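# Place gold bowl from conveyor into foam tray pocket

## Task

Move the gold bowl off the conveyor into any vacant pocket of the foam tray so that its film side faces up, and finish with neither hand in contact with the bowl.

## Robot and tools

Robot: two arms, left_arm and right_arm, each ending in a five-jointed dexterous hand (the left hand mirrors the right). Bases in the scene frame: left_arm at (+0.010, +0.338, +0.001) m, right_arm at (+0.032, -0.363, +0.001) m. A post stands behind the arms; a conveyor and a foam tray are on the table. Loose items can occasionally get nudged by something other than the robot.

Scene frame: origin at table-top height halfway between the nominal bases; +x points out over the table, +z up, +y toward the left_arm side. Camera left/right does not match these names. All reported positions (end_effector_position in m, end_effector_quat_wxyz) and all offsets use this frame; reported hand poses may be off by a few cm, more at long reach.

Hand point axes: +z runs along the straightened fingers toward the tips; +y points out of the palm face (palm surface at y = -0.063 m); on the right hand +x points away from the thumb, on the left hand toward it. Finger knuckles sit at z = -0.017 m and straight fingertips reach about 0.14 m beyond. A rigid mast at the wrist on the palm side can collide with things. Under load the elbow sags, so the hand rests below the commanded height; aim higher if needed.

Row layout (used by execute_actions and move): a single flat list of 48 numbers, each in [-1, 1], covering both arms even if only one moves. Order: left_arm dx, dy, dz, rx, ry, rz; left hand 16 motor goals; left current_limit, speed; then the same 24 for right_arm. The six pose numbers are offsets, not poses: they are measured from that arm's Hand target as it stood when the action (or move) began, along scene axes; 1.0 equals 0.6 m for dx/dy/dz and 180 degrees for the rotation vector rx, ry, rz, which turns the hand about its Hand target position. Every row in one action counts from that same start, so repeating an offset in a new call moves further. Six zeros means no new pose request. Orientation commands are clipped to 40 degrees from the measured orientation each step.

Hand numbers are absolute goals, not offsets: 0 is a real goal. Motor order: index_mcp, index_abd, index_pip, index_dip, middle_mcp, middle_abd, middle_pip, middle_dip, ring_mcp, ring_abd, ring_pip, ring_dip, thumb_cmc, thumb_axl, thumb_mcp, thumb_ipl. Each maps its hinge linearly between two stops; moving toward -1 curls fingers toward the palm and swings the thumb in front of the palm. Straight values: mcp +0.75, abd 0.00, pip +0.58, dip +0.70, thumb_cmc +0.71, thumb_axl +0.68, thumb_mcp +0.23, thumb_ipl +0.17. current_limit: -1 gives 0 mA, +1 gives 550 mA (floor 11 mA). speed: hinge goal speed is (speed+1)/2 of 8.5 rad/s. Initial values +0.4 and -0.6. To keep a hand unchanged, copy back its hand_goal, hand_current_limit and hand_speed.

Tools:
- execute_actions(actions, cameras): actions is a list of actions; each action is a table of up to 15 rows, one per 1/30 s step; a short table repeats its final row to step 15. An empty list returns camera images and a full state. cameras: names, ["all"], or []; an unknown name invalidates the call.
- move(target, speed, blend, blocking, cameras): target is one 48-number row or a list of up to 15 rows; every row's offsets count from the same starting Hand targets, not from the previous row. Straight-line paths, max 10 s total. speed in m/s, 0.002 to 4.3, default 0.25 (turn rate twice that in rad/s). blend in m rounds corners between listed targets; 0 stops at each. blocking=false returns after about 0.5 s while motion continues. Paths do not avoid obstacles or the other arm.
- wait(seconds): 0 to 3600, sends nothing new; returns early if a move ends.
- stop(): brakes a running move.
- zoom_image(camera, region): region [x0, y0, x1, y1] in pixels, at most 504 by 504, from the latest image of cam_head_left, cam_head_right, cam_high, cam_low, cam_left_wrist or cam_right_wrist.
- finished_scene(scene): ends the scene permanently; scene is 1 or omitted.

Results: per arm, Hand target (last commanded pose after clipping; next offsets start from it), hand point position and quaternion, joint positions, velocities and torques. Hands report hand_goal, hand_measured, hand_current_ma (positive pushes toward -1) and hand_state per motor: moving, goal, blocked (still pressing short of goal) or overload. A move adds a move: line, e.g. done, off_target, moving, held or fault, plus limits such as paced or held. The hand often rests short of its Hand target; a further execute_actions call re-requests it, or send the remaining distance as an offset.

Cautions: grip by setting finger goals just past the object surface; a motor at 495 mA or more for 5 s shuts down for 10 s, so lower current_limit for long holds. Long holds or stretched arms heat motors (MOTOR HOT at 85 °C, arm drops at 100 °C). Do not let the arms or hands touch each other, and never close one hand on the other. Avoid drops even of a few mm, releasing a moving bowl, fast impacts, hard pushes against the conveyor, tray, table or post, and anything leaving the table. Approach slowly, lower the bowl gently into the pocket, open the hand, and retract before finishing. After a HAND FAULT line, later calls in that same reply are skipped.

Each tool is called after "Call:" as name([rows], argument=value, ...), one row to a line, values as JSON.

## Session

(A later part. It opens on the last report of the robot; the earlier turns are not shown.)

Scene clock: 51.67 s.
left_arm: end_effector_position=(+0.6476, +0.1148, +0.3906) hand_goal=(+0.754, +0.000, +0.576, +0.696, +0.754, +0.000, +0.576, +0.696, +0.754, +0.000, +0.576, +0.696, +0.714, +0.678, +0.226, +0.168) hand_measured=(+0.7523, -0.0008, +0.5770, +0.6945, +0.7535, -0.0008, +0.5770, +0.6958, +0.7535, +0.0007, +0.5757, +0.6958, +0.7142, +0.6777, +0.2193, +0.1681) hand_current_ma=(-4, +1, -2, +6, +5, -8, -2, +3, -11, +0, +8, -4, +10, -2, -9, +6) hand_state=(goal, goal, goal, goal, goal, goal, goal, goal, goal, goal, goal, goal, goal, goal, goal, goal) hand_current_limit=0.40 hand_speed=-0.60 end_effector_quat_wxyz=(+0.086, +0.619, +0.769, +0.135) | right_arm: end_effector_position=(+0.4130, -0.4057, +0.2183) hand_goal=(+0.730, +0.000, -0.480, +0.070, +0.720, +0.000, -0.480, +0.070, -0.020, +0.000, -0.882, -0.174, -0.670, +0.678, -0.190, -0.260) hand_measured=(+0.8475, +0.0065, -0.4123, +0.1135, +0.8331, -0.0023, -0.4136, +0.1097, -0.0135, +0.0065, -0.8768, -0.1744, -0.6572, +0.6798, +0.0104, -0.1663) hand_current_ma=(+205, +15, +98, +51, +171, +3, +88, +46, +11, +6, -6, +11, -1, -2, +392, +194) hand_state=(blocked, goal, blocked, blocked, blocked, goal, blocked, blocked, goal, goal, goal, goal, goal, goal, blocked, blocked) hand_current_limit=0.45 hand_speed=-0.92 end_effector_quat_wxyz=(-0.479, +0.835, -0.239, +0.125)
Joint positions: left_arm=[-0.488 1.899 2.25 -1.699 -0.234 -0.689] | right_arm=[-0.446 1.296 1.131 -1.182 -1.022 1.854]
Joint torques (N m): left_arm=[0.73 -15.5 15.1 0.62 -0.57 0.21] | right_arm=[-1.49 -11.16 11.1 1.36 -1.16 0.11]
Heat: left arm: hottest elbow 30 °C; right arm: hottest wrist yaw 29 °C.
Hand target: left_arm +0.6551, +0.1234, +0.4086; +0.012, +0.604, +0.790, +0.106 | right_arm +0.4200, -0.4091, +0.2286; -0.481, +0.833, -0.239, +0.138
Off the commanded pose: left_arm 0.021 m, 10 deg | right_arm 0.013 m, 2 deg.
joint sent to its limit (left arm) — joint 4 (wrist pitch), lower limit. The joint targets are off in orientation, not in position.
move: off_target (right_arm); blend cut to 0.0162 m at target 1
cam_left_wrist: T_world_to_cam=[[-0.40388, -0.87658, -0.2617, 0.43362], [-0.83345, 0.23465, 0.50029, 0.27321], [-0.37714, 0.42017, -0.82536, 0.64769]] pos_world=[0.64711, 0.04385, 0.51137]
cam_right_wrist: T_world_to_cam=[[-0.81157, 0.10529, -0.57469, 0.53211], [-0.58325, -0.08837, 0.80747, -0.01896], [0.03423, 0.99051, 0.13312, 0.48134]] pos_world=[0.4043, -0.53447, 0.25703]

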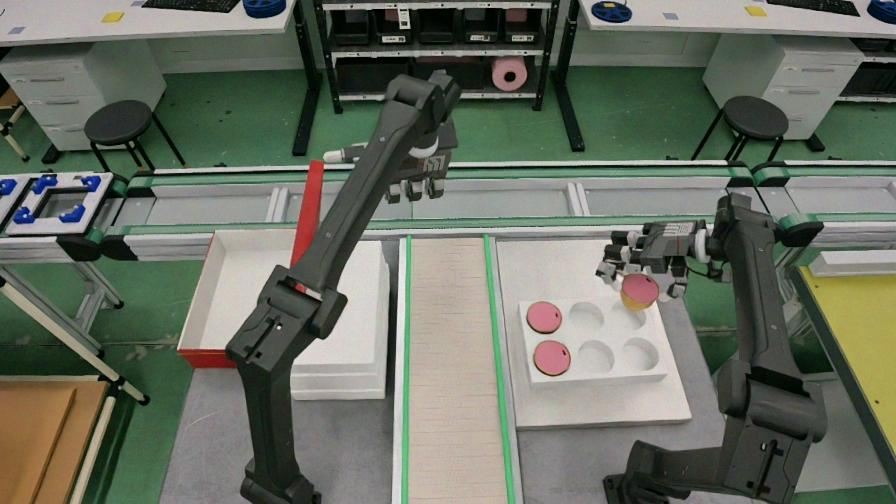

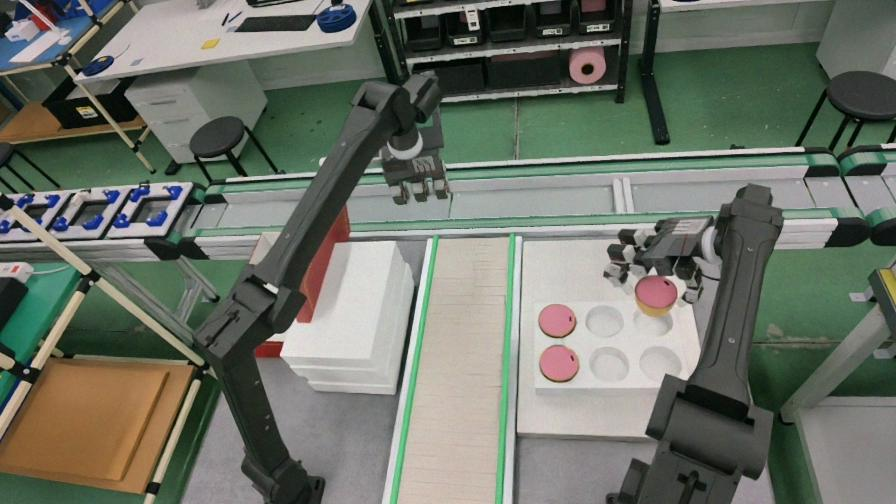

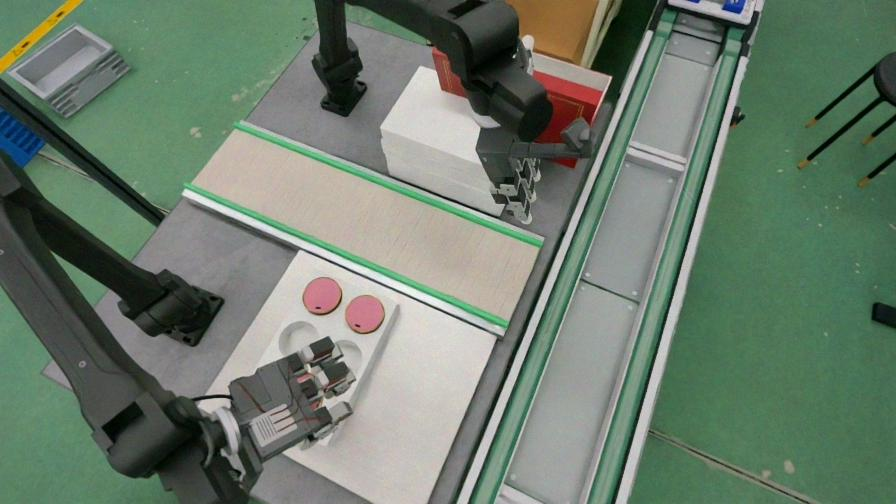

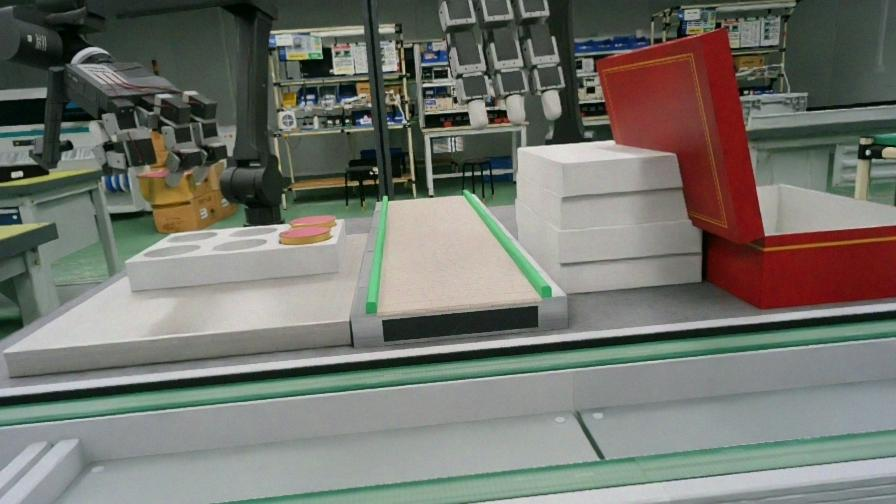

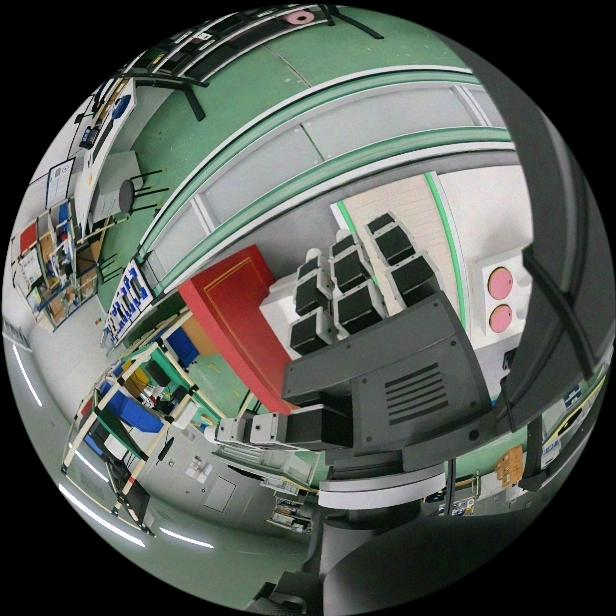

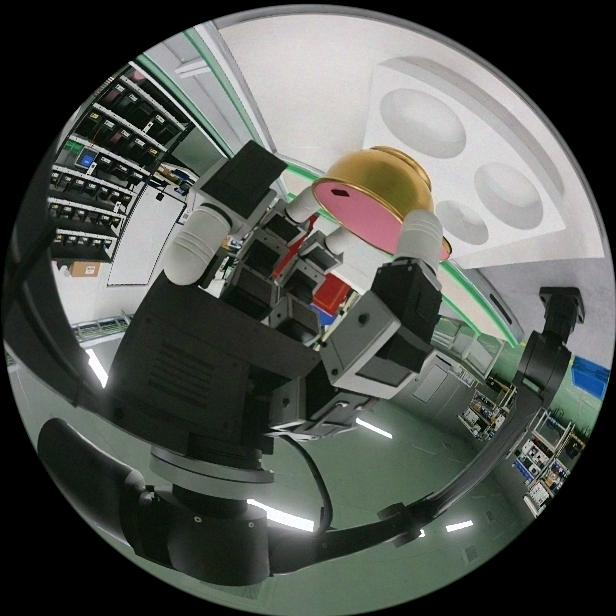

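Call:
move([
  [0,0,0,0,0,0,0.754,0,0.576,0.696,0.754,0,0.576,0.696,0.754,0,0.576,0.696,0.714,0.678,0.226,0.168,0.4,-0.6,0.005,-0.0188,-0.075,0.0139,-0.0161,0,0.73,0,-0.48,0.07,0.72,0,-0.48,0.07,-0.02,0,-0.883,-0.174,-0.671,0.677,-0.19,-0.26,0.45,-0.92],
], speed=0.08, cameras=["all"])

Call:
zoom_image(camera="cam_right_wrist", region=[230, 60, 530, 360])

Call:
zoom_image(camera="cam_low", region=[100, 140, 260, 280])

Call:
zoom_image(camera="cam_head_left", region=[580, 260, 680, 360])

Call:
zoom_image(camera="cam_head_right", region=[600, 260, 700, 360])

Scene clock: 58.97 s.
left_arm: end_effector_position=(+0.6476, +0.1148, +0.3906) hand_goal=(+0.754, +0.000, +0.576, +0.696, +0.754, +0.000, +0.576, +0.696, +0.754, +0.000, +0.576, +0.696, +0.714, +0.678, +0.226, +0.168) hand_measured=(+0.7535, -0.0008, +0.5770, +0.6932, +0.7547, -0.0008, +0.5770, +0.6945, +0.7535, -0.0008, +0.5770, +0.6958, +0.7142, +0.6777, +0.2203, +0.1672) hand_current_ma=(-6, +5, +3, +7, +11, -7, +1, +2, -11, +5, +2, -5, +9, +0, -8, +6) hand_state=(goal, goal, goal, goal, goal, goal, goal, goal, goal, goal, goal, goal, goal, goal, goal, goal) hand_current_limit=0.40 hand_speed=-0.60 end_effector_quat_wxyz=(+0.086, +0.619, +0.769, +0.135) | right_arm: end_effector_position=(+0.4180, -0.4150, +0.1801) hand_goal=(+0.730, +0.000, -0.480, +0.070, +0.720, +0.000, -0.480, +0.070, -0.020, +0.000, -0.882, -0.174, -0.670, +0.678, -0.190, -0.260) hand_measured=(+0.8475, +0.0051, -0.4123, +0.1135, +0.8319, -0.0023, -0.4136, +0.1097, -0.0135, +0.0080, -0.8755, -0.1731, -0.6559, +0.6820, +0.0095, -0.1654) hand_current_ma=(+198, +6, +95, +59, +174, +8, +90, +44, +8, +6, +0, +13, -2, -7, +389, +201) hand_state=(blocked, goal, blocked, blocked, blocked, goal, blocked, blocked, goal, goal, goal, goal, goal, goal, blocked, blocked) hand_current_limit=0.45 hand_speed=-0.92 end_effector_quat_wxyz=(-0.504, +0.819, -0.234, +0.141)
Joint positions: left_arm=[-0.488 1.899 2.25 -1.699 -0.234 -0.689] | right_arm=[-0.489 1.336 1.047 -1.07 -1.089 1.815]
Joint torques (N m): left_arm=[0.85 -15.5 15.1 0.58 -0.57 0.21] | right_arm=[-1.73 -11.16 9.51 1.35 -1.31 -0.16]
Heat: left arm: hottest elbow 31 °C; right arm: hottest wrist yaw 30 °C.
Hand target: left_arm +0.6551, +0.1234, +0.4086; +0.012, +0.604, +0.790, +0.106 | right_arm +0.4229, -0.4203, +0.1835; -0.505, +0.818, -0.229, +0.154
Off the commanded pose: left_arm 0.021 m, 10 deg | right_arm 0.008 m, 2 deg.
joint sent to its limit (left arm) — joint 4 (wrist pitch), lower limit. The joint targets are off in orientation, not in position.
move: done
cam_left_wrist: T_world_to_cam=[[-0.40388, -0.87658, -0.2617, 0.43362], [-0.83345, 0.23465, 0.50029, 0.27321], [-0.37714, 0.42017, -0.82536, 0.64769]] pos_world=[0.64711, 0.04385, 0.51137]
cam_right_wrist: T_world_to_cam=[[-0.78335, 0.14096, -0.60539, 0.52377], [-0.62052, -0.12031, 0.77491, 0.02209], [0.03639, 0.98268, 0.18171, 0.48253]] pos_world=[0.40644, -0.54534, 0.21229]

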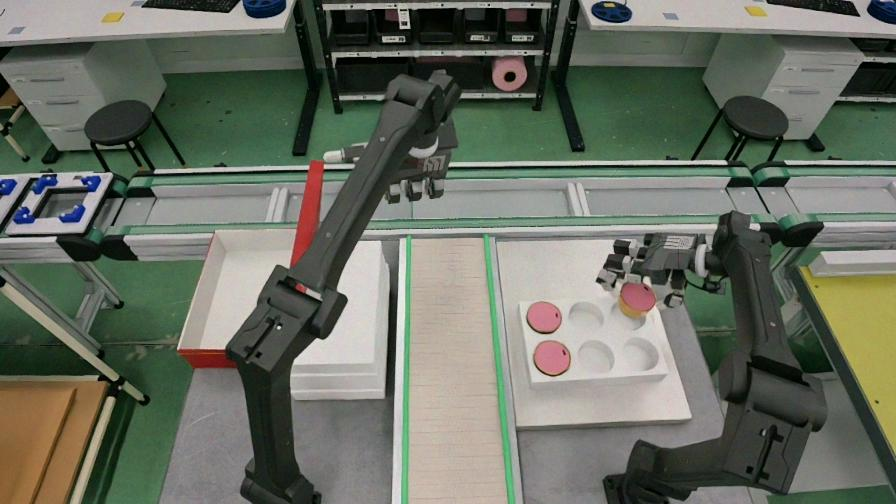

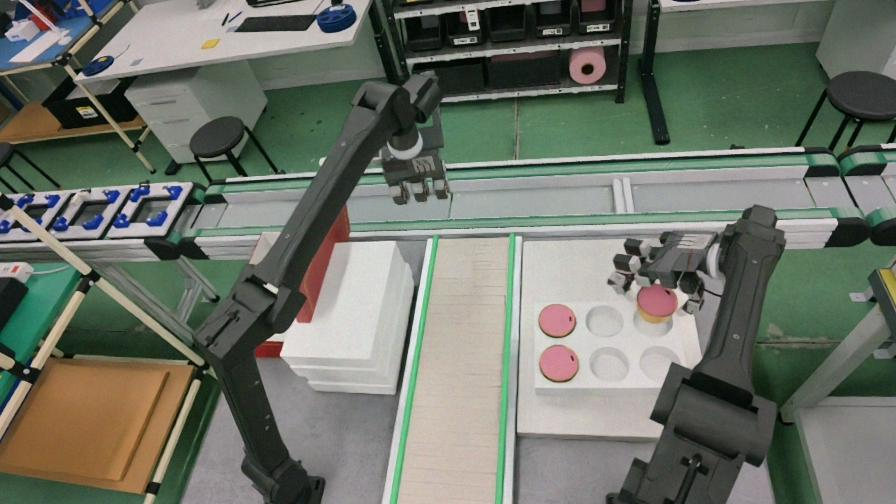

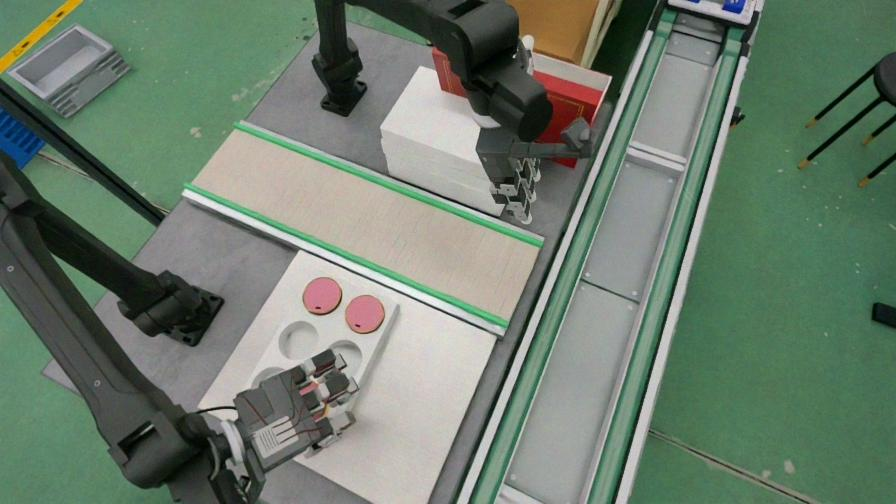

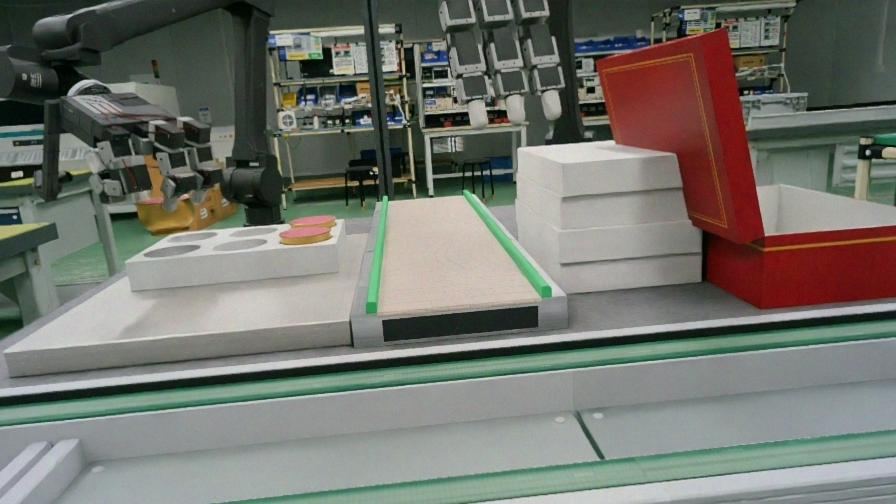

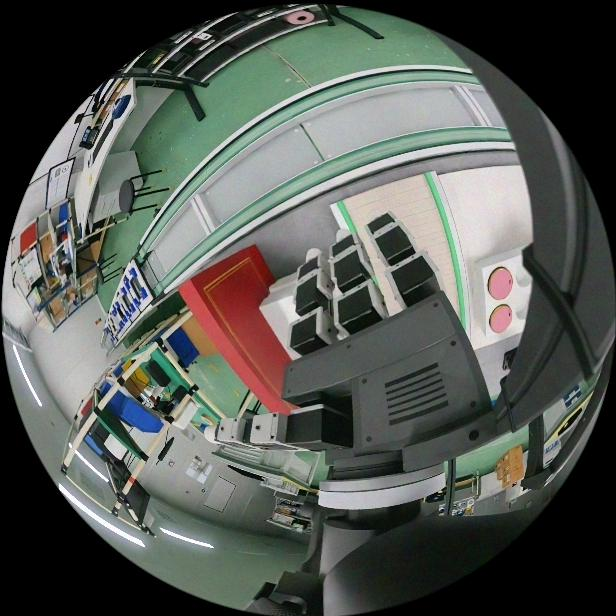

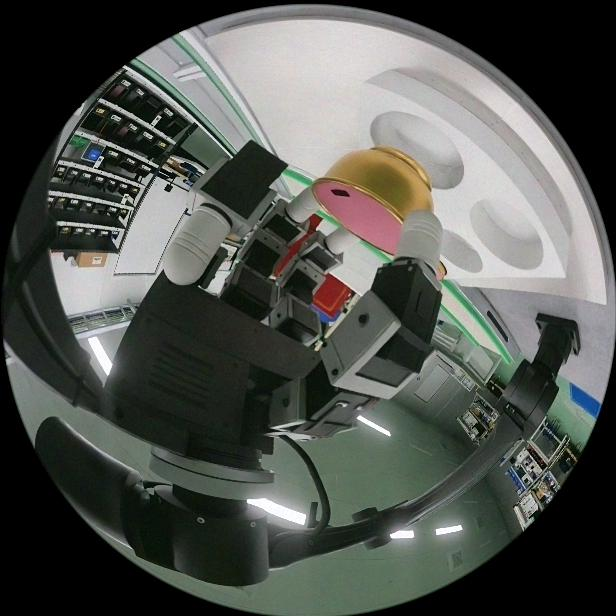

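Scaled by 1.680 from the camera's image (finer frame: 880x880).

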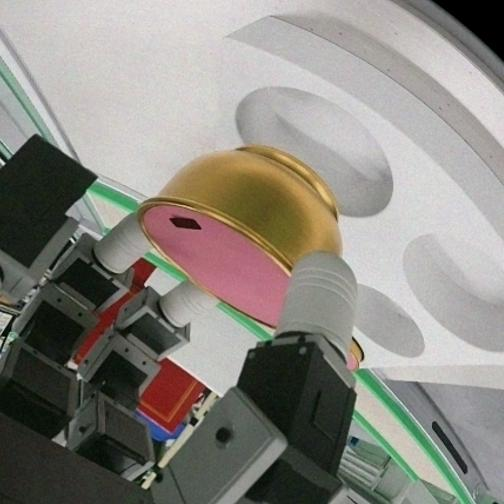

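Scaled by 3.150 from the camera's image (finer frame: 1280x720).

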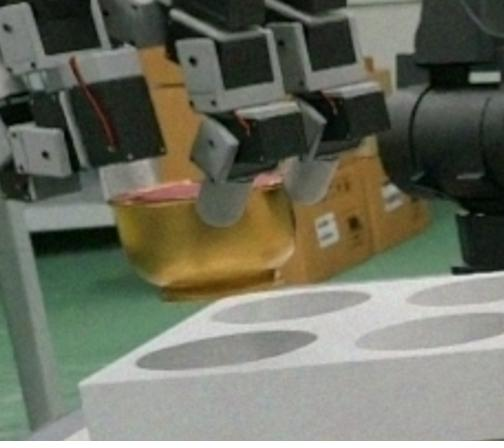

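Scaled by 5.040 from the camera's image (finer frame: 1280x720).

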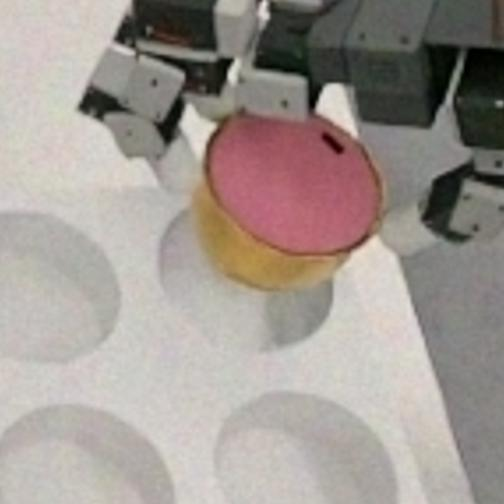

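Scaled by 5.040 from the camera's image (finer frame: 1280x720).

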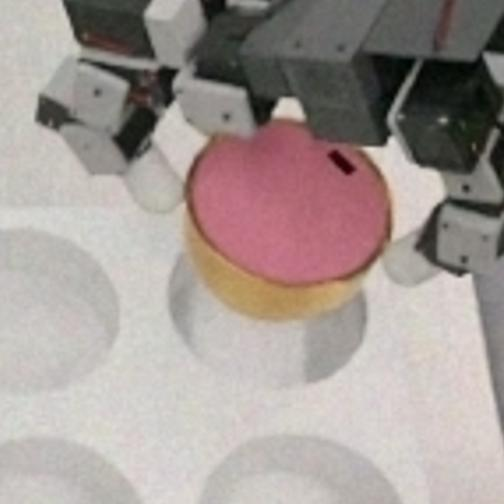

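Call:
zoom_image(camera="cam_low", region=[125, 185, 205, 265])

Call:
zoom_image(camera="cam_head_left", region=[610, 270, 670, 330])

Scaled by 6.300 from the camera's image (finer frame: 1280x720).

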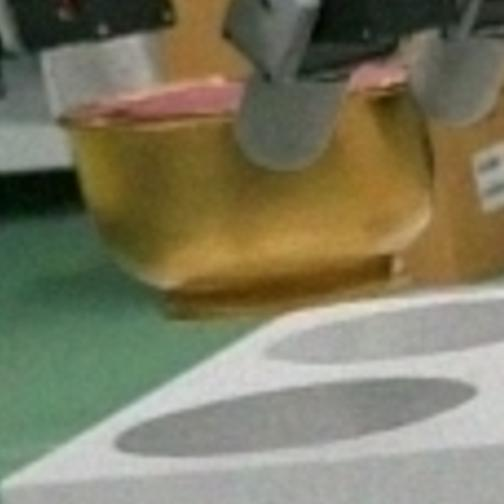

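Scaled by 8.400 from the camera's image (finer frame: 1280x720).

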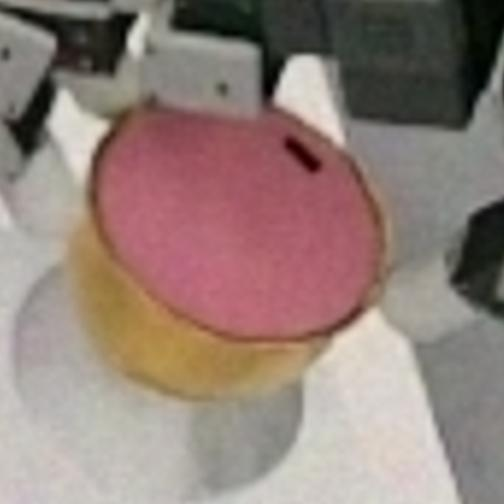

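Call:
move([
  [0,0,0,0,0,0,0.754,0,0.576,0.696,0.754,0,0.576,0.696,0.754,0,0.576,0.696,0.714,0.678,0.226,0.168,0.4,-0.6,-0.0012,-0.0033,-0.083,0,0,0,0.73,0,-0.48,0.07,0.72,0,-0.48,0.07,-0.02,0,-0.883,-0.174,-0.671,0.677,-0.19,-0.26,0.45,-0.92],
], speed=0.06, cameras=["cam_head_left","cam_head_right","cam_low","cam_right_wrist"])

Call:
zoom_image(camera="cam_low", region=[125, 185, 225, 275])

Call:
zoom_image(camera="cam_head_left", region=[590, 270, 670, 350])

Call:
zoom_image(camera="cam_head_right", region=[610, 270, 700, 360])

Call:
zoom_image(camera="cam_right_wrist", region=[230, 60, 530, 360])

Scene clock: 62.10 s.
left_arm: end_effector_position=(+0.6476, +0.1148, +0.3906) hand_goal=(+0.754, +0.000, +0.576, +0.696, +0.754, +0.000, +0.576, +0.696, +0.754, +0.000, +0.576, +0.696, +0.714, +0.678, +0.226, +0.168) hand_measured=(+0.7535, +0.0007, +0.5770, +0.6945, +0.7535, +0.0007, +0.5770, +0.6958, +0.7535, -0.0008, +0.5770, +0.6958, +0.7142, +0.6767, +0.2203, +0.1672) hand_current_ma=(-7, +5, +3, +5, +6, -8, -6, +10, -10, +0, +3, -4, +7, -2, -6, +6) hand_state=(goal, goal, goal, goal, goal, goal, goal, goal, goal, goal, goal, goal, goal, goal, goal, goal) hand_current_limit=0.40 hand_speed=-0.60 end_effector_quat_wxyz=(+0.086, +0.619, +0.769, +0.135) | right_arm: end_effector_position=(+0.4178, -0.4165, +0.1323) hand_goal=(+0.730, +0.000, -0.480, +0.070, +0.720, +0.000, -0.480, +0.070, -0.020, +0.000, -0.882, -0.174, -0.670, +0.678, -0.190, -0.260) hand_measured=(+0.8475, +0.0065, -0.4098, +0.1148, +0.8331, -0.0023, -0.4136, +0.1110, -0.0135, +0.0065, -0.8768, -0.1731, -0.6559, +0.6820, +0.0104, -0.1654) hand_current_ma=(+198, +9, +101, +56, +176, +6, +87, +50, +6, +7, -10, +6, +4, -6, +391, +198) hand_state=(blocked, goal, blocked, blocked, blocked, goal, blocked, blocked, goal, goal, goal, goal, goal, goal, blocked, blocked) hand_current_limit=0.45 hand_speed=-0.92 end_effector_quat_wxyz=(-0.504, +0.820, -0.232, +0.143)
Joint positions: left_arm=[-0.488 1.899 2.25 -1.699 -0.234 -0.689] | right_arm=[-0.492 1.383 0.959 -0.94 -1.091 1.803]
Joint torques (N m): left_arm=[0.79 -15.44 15.1 0.59 -0.58 0.21] | right_arm=[-2.02 -11.11 8.88 1.33 -1.32 -0.17]
Heat: left arm: hottest elbow 32 °C; right arm: hottest wrist yaw 30 °C.
Hand target: left_arm +0.6551, +0.1234, +0.4086; +0.012, +0.604, +0.790, +0.106 | right_arm +0.4223, -0.4224, +0.1338; -0.505, +0.818, -0.229, +0.154
Off the commanded pose: left_arm 0.021 m, 10 deg | right_arm 0.007 m, 1 deg.
joint sent to its limit (left arm) — joint 4 (wrist pitch), lower limit. The joint targets are off in orientation, not in position.
move: done
cam_right_wrist: T_world_to_cam=[[-0.78047, 0.13756, -0.60987, 0.49285], [-0.62431, -0.11971, 0.77195, 0.06118], [0.03319, 0.98323, 0.17931, 0.49446]] pos_world=[0.40644, -0.54665, 0.16469]

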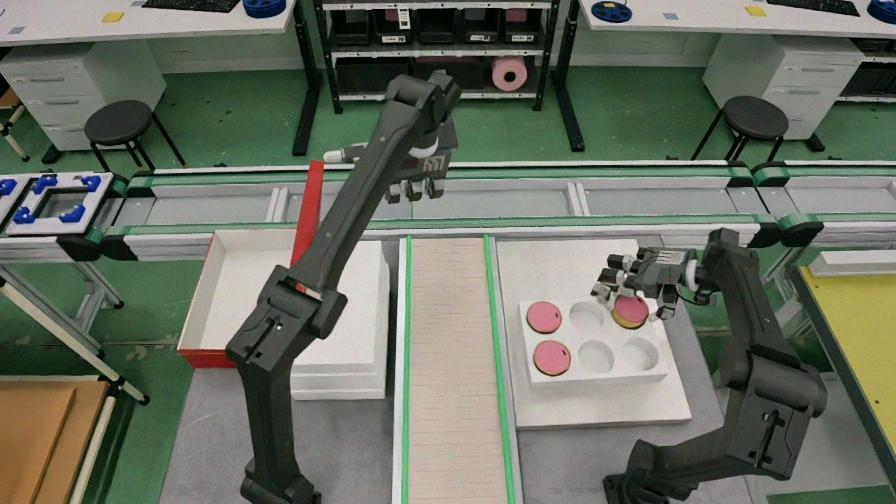

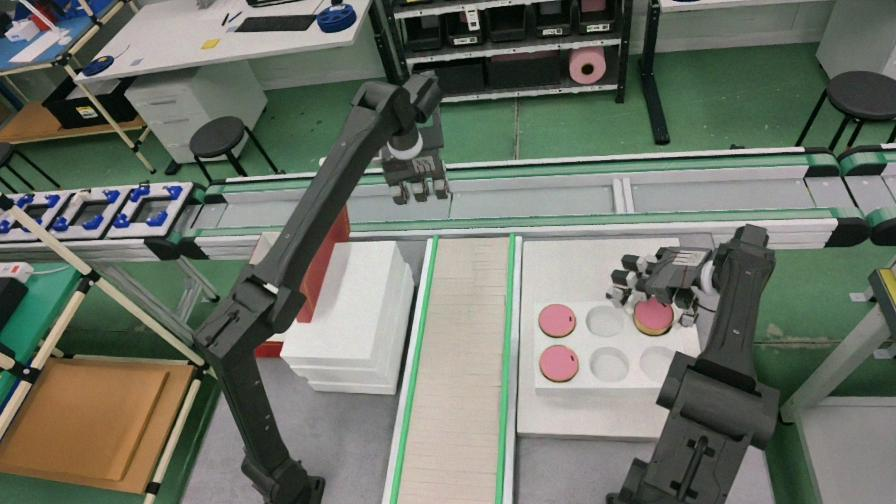

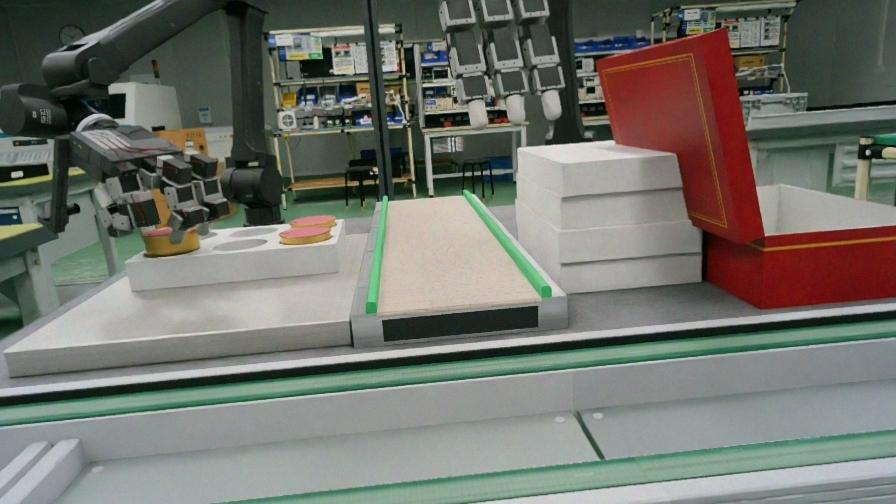

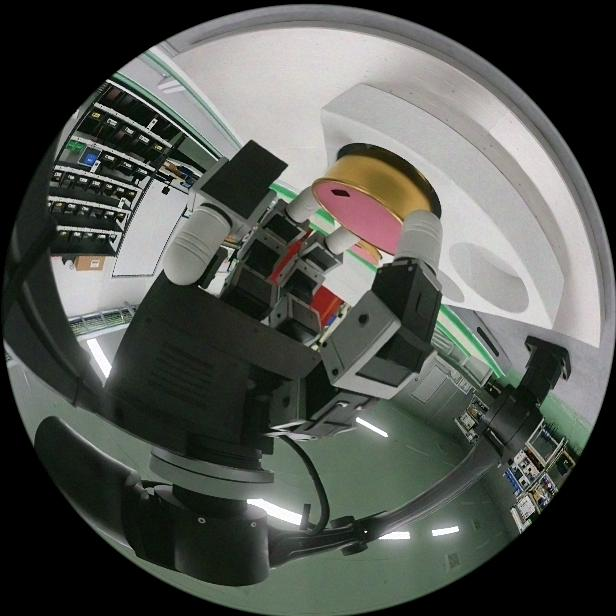

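Scaled by 5.040 from the camera's image (finer frame: 1280x720).

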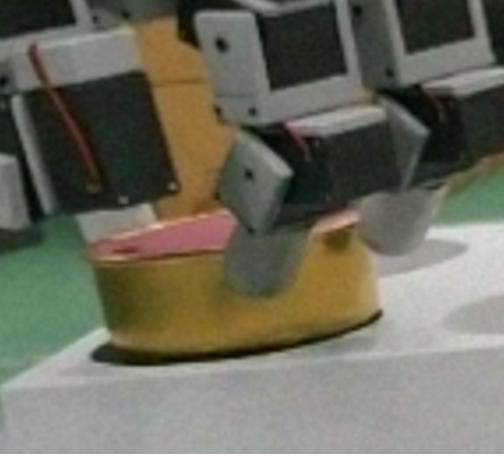

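Scaled by 6.300 from the camera's image (finer frame: 1280x720).

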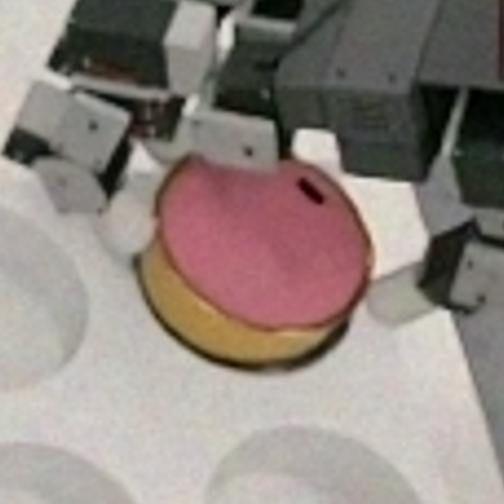

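Scaled by 5.600 from the camera's image (finer frame: 1280x720).

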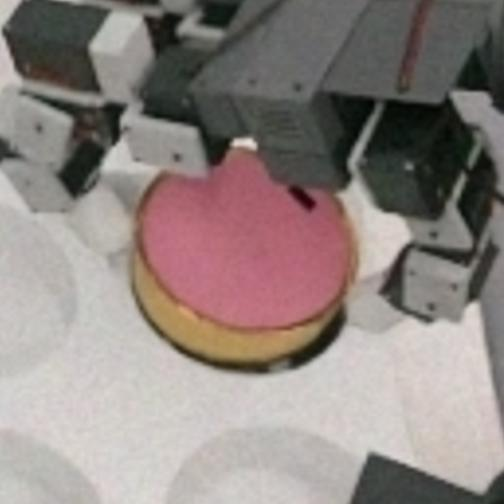

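Scaled by 1.680 from the camera's image (finer frame: 880x880).

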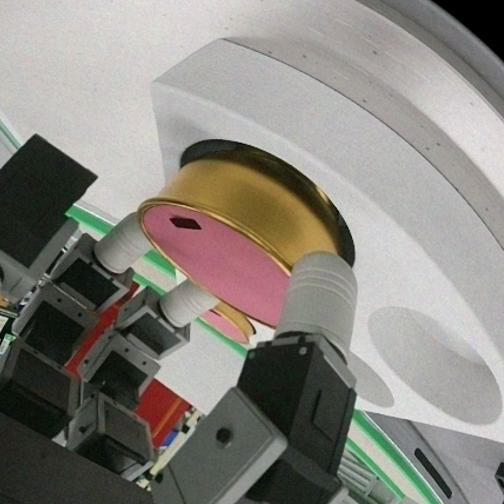

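Call:
zoom_image(camera="cam_low", region=[265, 200, 365, 290])

Scaled by 5.040 from the camera's image (finer frame: 1280x720).

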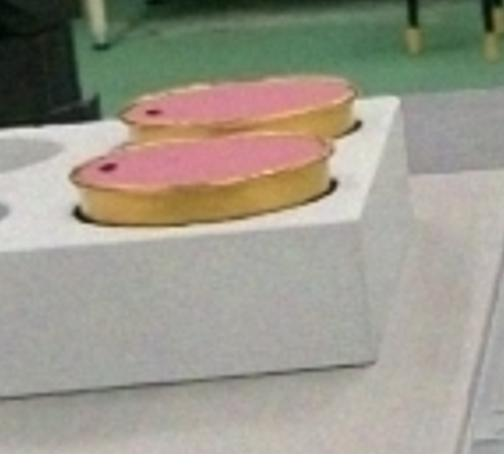

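Call:
move([
  [0,0,0,0,0,0,0.754,0,0.576,0.696,0.754,0,0.576,0.696,0.754,0,0.576,0.696,0.714,0.678,0.226,0.168,0.4,-0.6,0,-0.0025,-0.0217,0,0,0,0.73,0,-0.48,0.07,0.72,0,-0.48,0.07,-0.02,0,-0.883,-0.174,-0.671,0.677,-0.19,-0.26,0.45,-0.92],
], speed=0.04, cameras=["cam_head_left","cam_head_right","cam_low","cam_right_wrist"])

Call:
zoom_image(camera="cam_low", region=[125, 185, 225, 275])

Call:
zoom_image(camera="cam_head_left", region=[590, 270, 670, 350])

Call:
zoom_image(camera="cam_right_wrist", region=[230, 60, 530, 360])

Scene clock: 63.67 s.
left_arm: end_effector_position=(+0.6476, +0.1148, +0.3906) hand_goal=(+0.754, +0.000, +0.576, +0.696, +0.754, +0.000, +0.576, +0.696, +0.754, +0.000, +0.576, +0.696, +0.714, +0.678, +0.226, +0.168) hand_measured=(+0.7535, -0.0008, +0.5757, +0.6932, +0.7535, +0.0007, +0.5770, +0.6958, +0.7535, -0.0008, +0.5770, +0.6958, +0.7142, +0.6777, +0.2193, +0.1681) hand_current_ma=(-4, +8, +7, +5, +5, -10, -4, +3, -10, -2, +6, +0, +8, +2, -6, +13) hand_state=(goal, goal, goal, goal, goal, goal, goal, goal, goal, goal, goal, goal, goal, goal, goal, goal) hand_current_limit=0.40 hand_speed=-0.60 end_effector_quat_wxyz=(+0.086, +0.619, +0.769, +0.135) | right_arm: end_effector_position=(+0.4178, -0.4181, +0.1195) hand_goal=(+0.730, +0.000, -0.480, +0.070, +0.720, +0.000, -0.480, +0.070, -0.020, +0.000, -0.882, -0.174, -0.670, +0.678, -0.190, -0.260) hand_measured=(+0.8475, +0.0051, -0.4123, +0.1135, +0.8319, -0.0023, -0.4136, +0.1110, -0.0135, +0.0080, -0.8755, -0.1731, -0.6559, +0.6820, +0.0095, -0.1654) hand_current_ma=(+195, +11, +96, +58, +172, +5, +87, +45, +14, +1, -4, +12, +3, -2, +393, +191) hand_state=(blocked, goal, blocked, blocked, blocked, goal, blocked, blocked, goal, goal, goal, goal, goal, goal, blocked, blocked) hand_current_limit=0.45 hand_speed=-0.92 end_effector_quat_wxyz=(-0.504, +0.820, -0.232, +0.143)
Joint positions: left_arm=[-0.488 1.899 2.25 -1.699 -0.234 -0.689] | right_arm=[-0.496 1.402 0.941 -0.909 -1.091 1.795]
Joint torques (N m): left_arm=[0.79 -15.5 15.1 0.61 -0.58 0.21] | right_arm=[-1.85 -10.99 8.72 1.36 -1.32 -0.18]
Heat: left arm: hottest elbow 32 °C; right arm: hottest wrist yaw 30 °C.
Hand target: left_arm +0.6551, +0.1234, +0.4086; +0.012, +0.604, +0.790, +0.106 | right_arm +0.4222, -0.4239, +0.1207; -0.504, +0.818, -0.229, +0.154
Off the commanded pose: left_arm 0.021 m, 10 deg | right_arm 0.008 m, 1 deg.
joint sent to its limit (left arm) — joint 4 (wrist pitch), lower limit. The joint targets are off in orientation, not in position.
move: done
cam_right_wrist: T_world_to_cam=[[-0.78044, 0.13793, -0.60982, 0.48538], [-0.62432, -0.11953, 0.77197, 0.0709], [0.03359, 0.9832, 0.17941, 0.49814]] pos_world=[0.40634, -0.54824, 0.15189]

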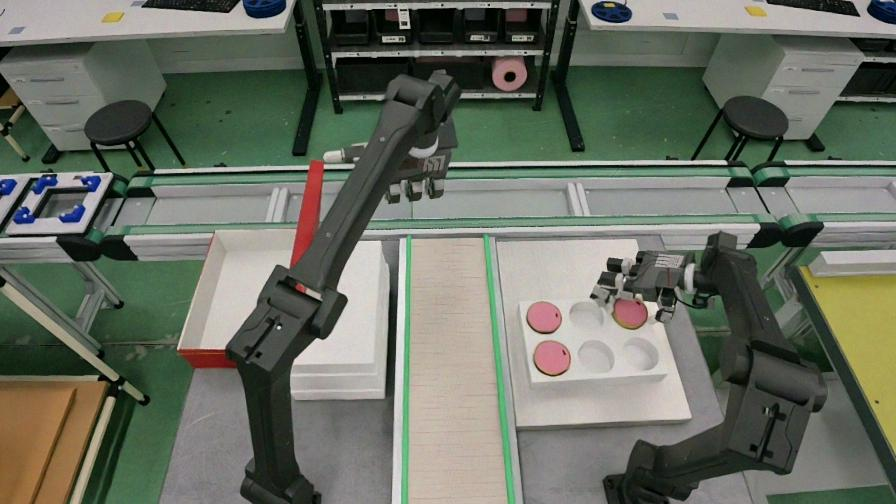

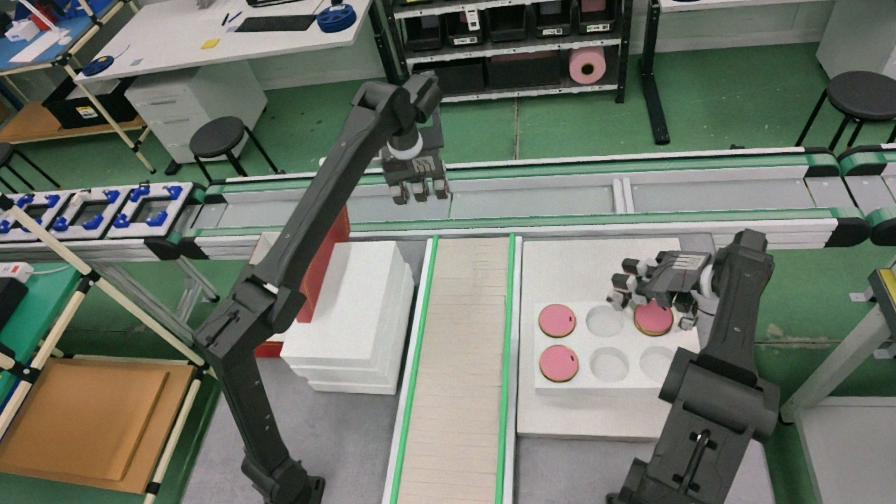

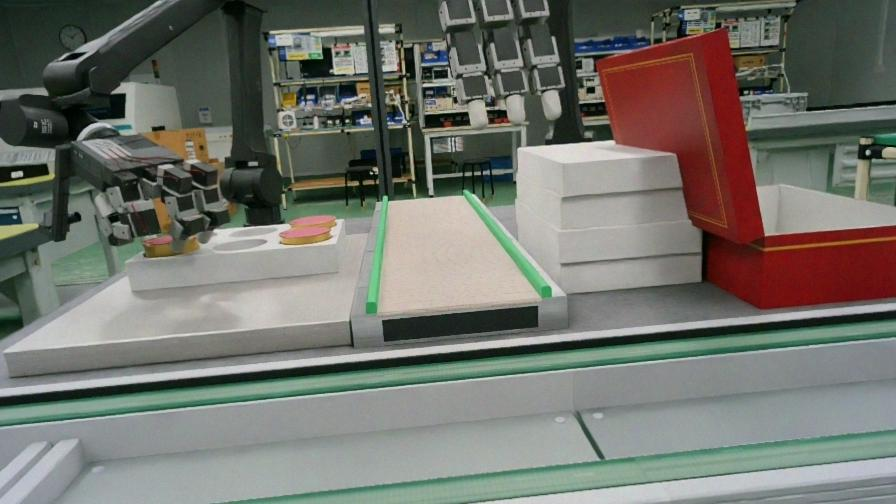

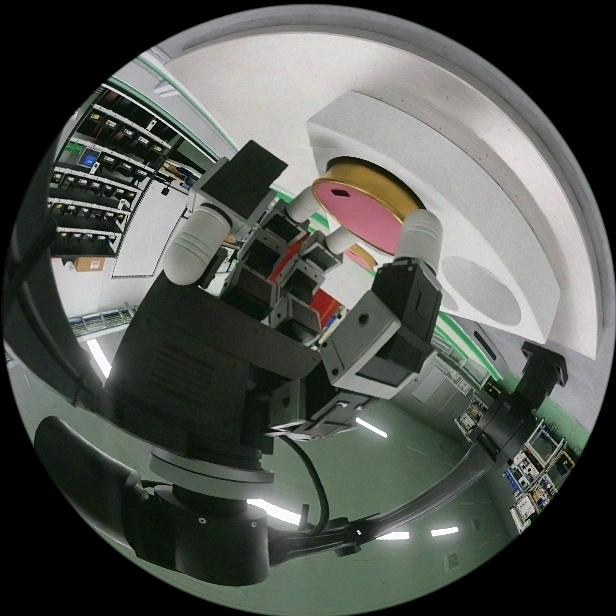

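Scaled by 5.040 from the camera's image (finer frame: 1280x720).

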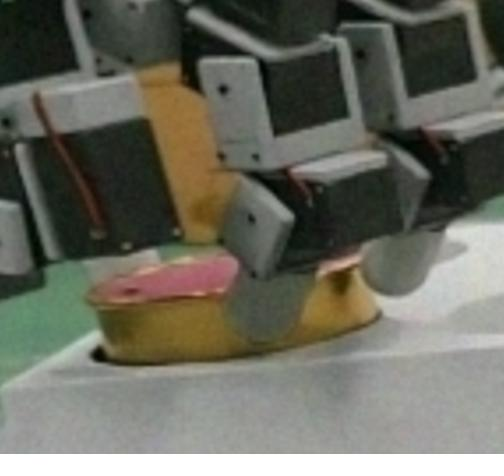

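Scaled by 6.300 from the camera's image (finer frame: 1280x720).

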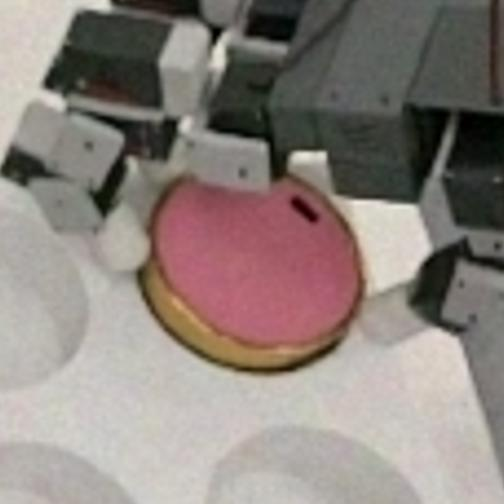

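Scaled by 1.680 from the camera's image (finer frame: 880x880).

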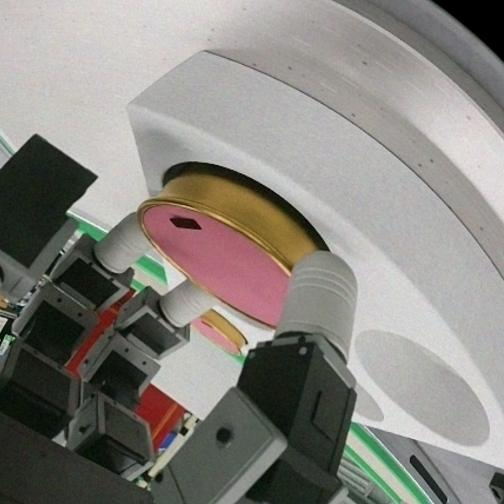

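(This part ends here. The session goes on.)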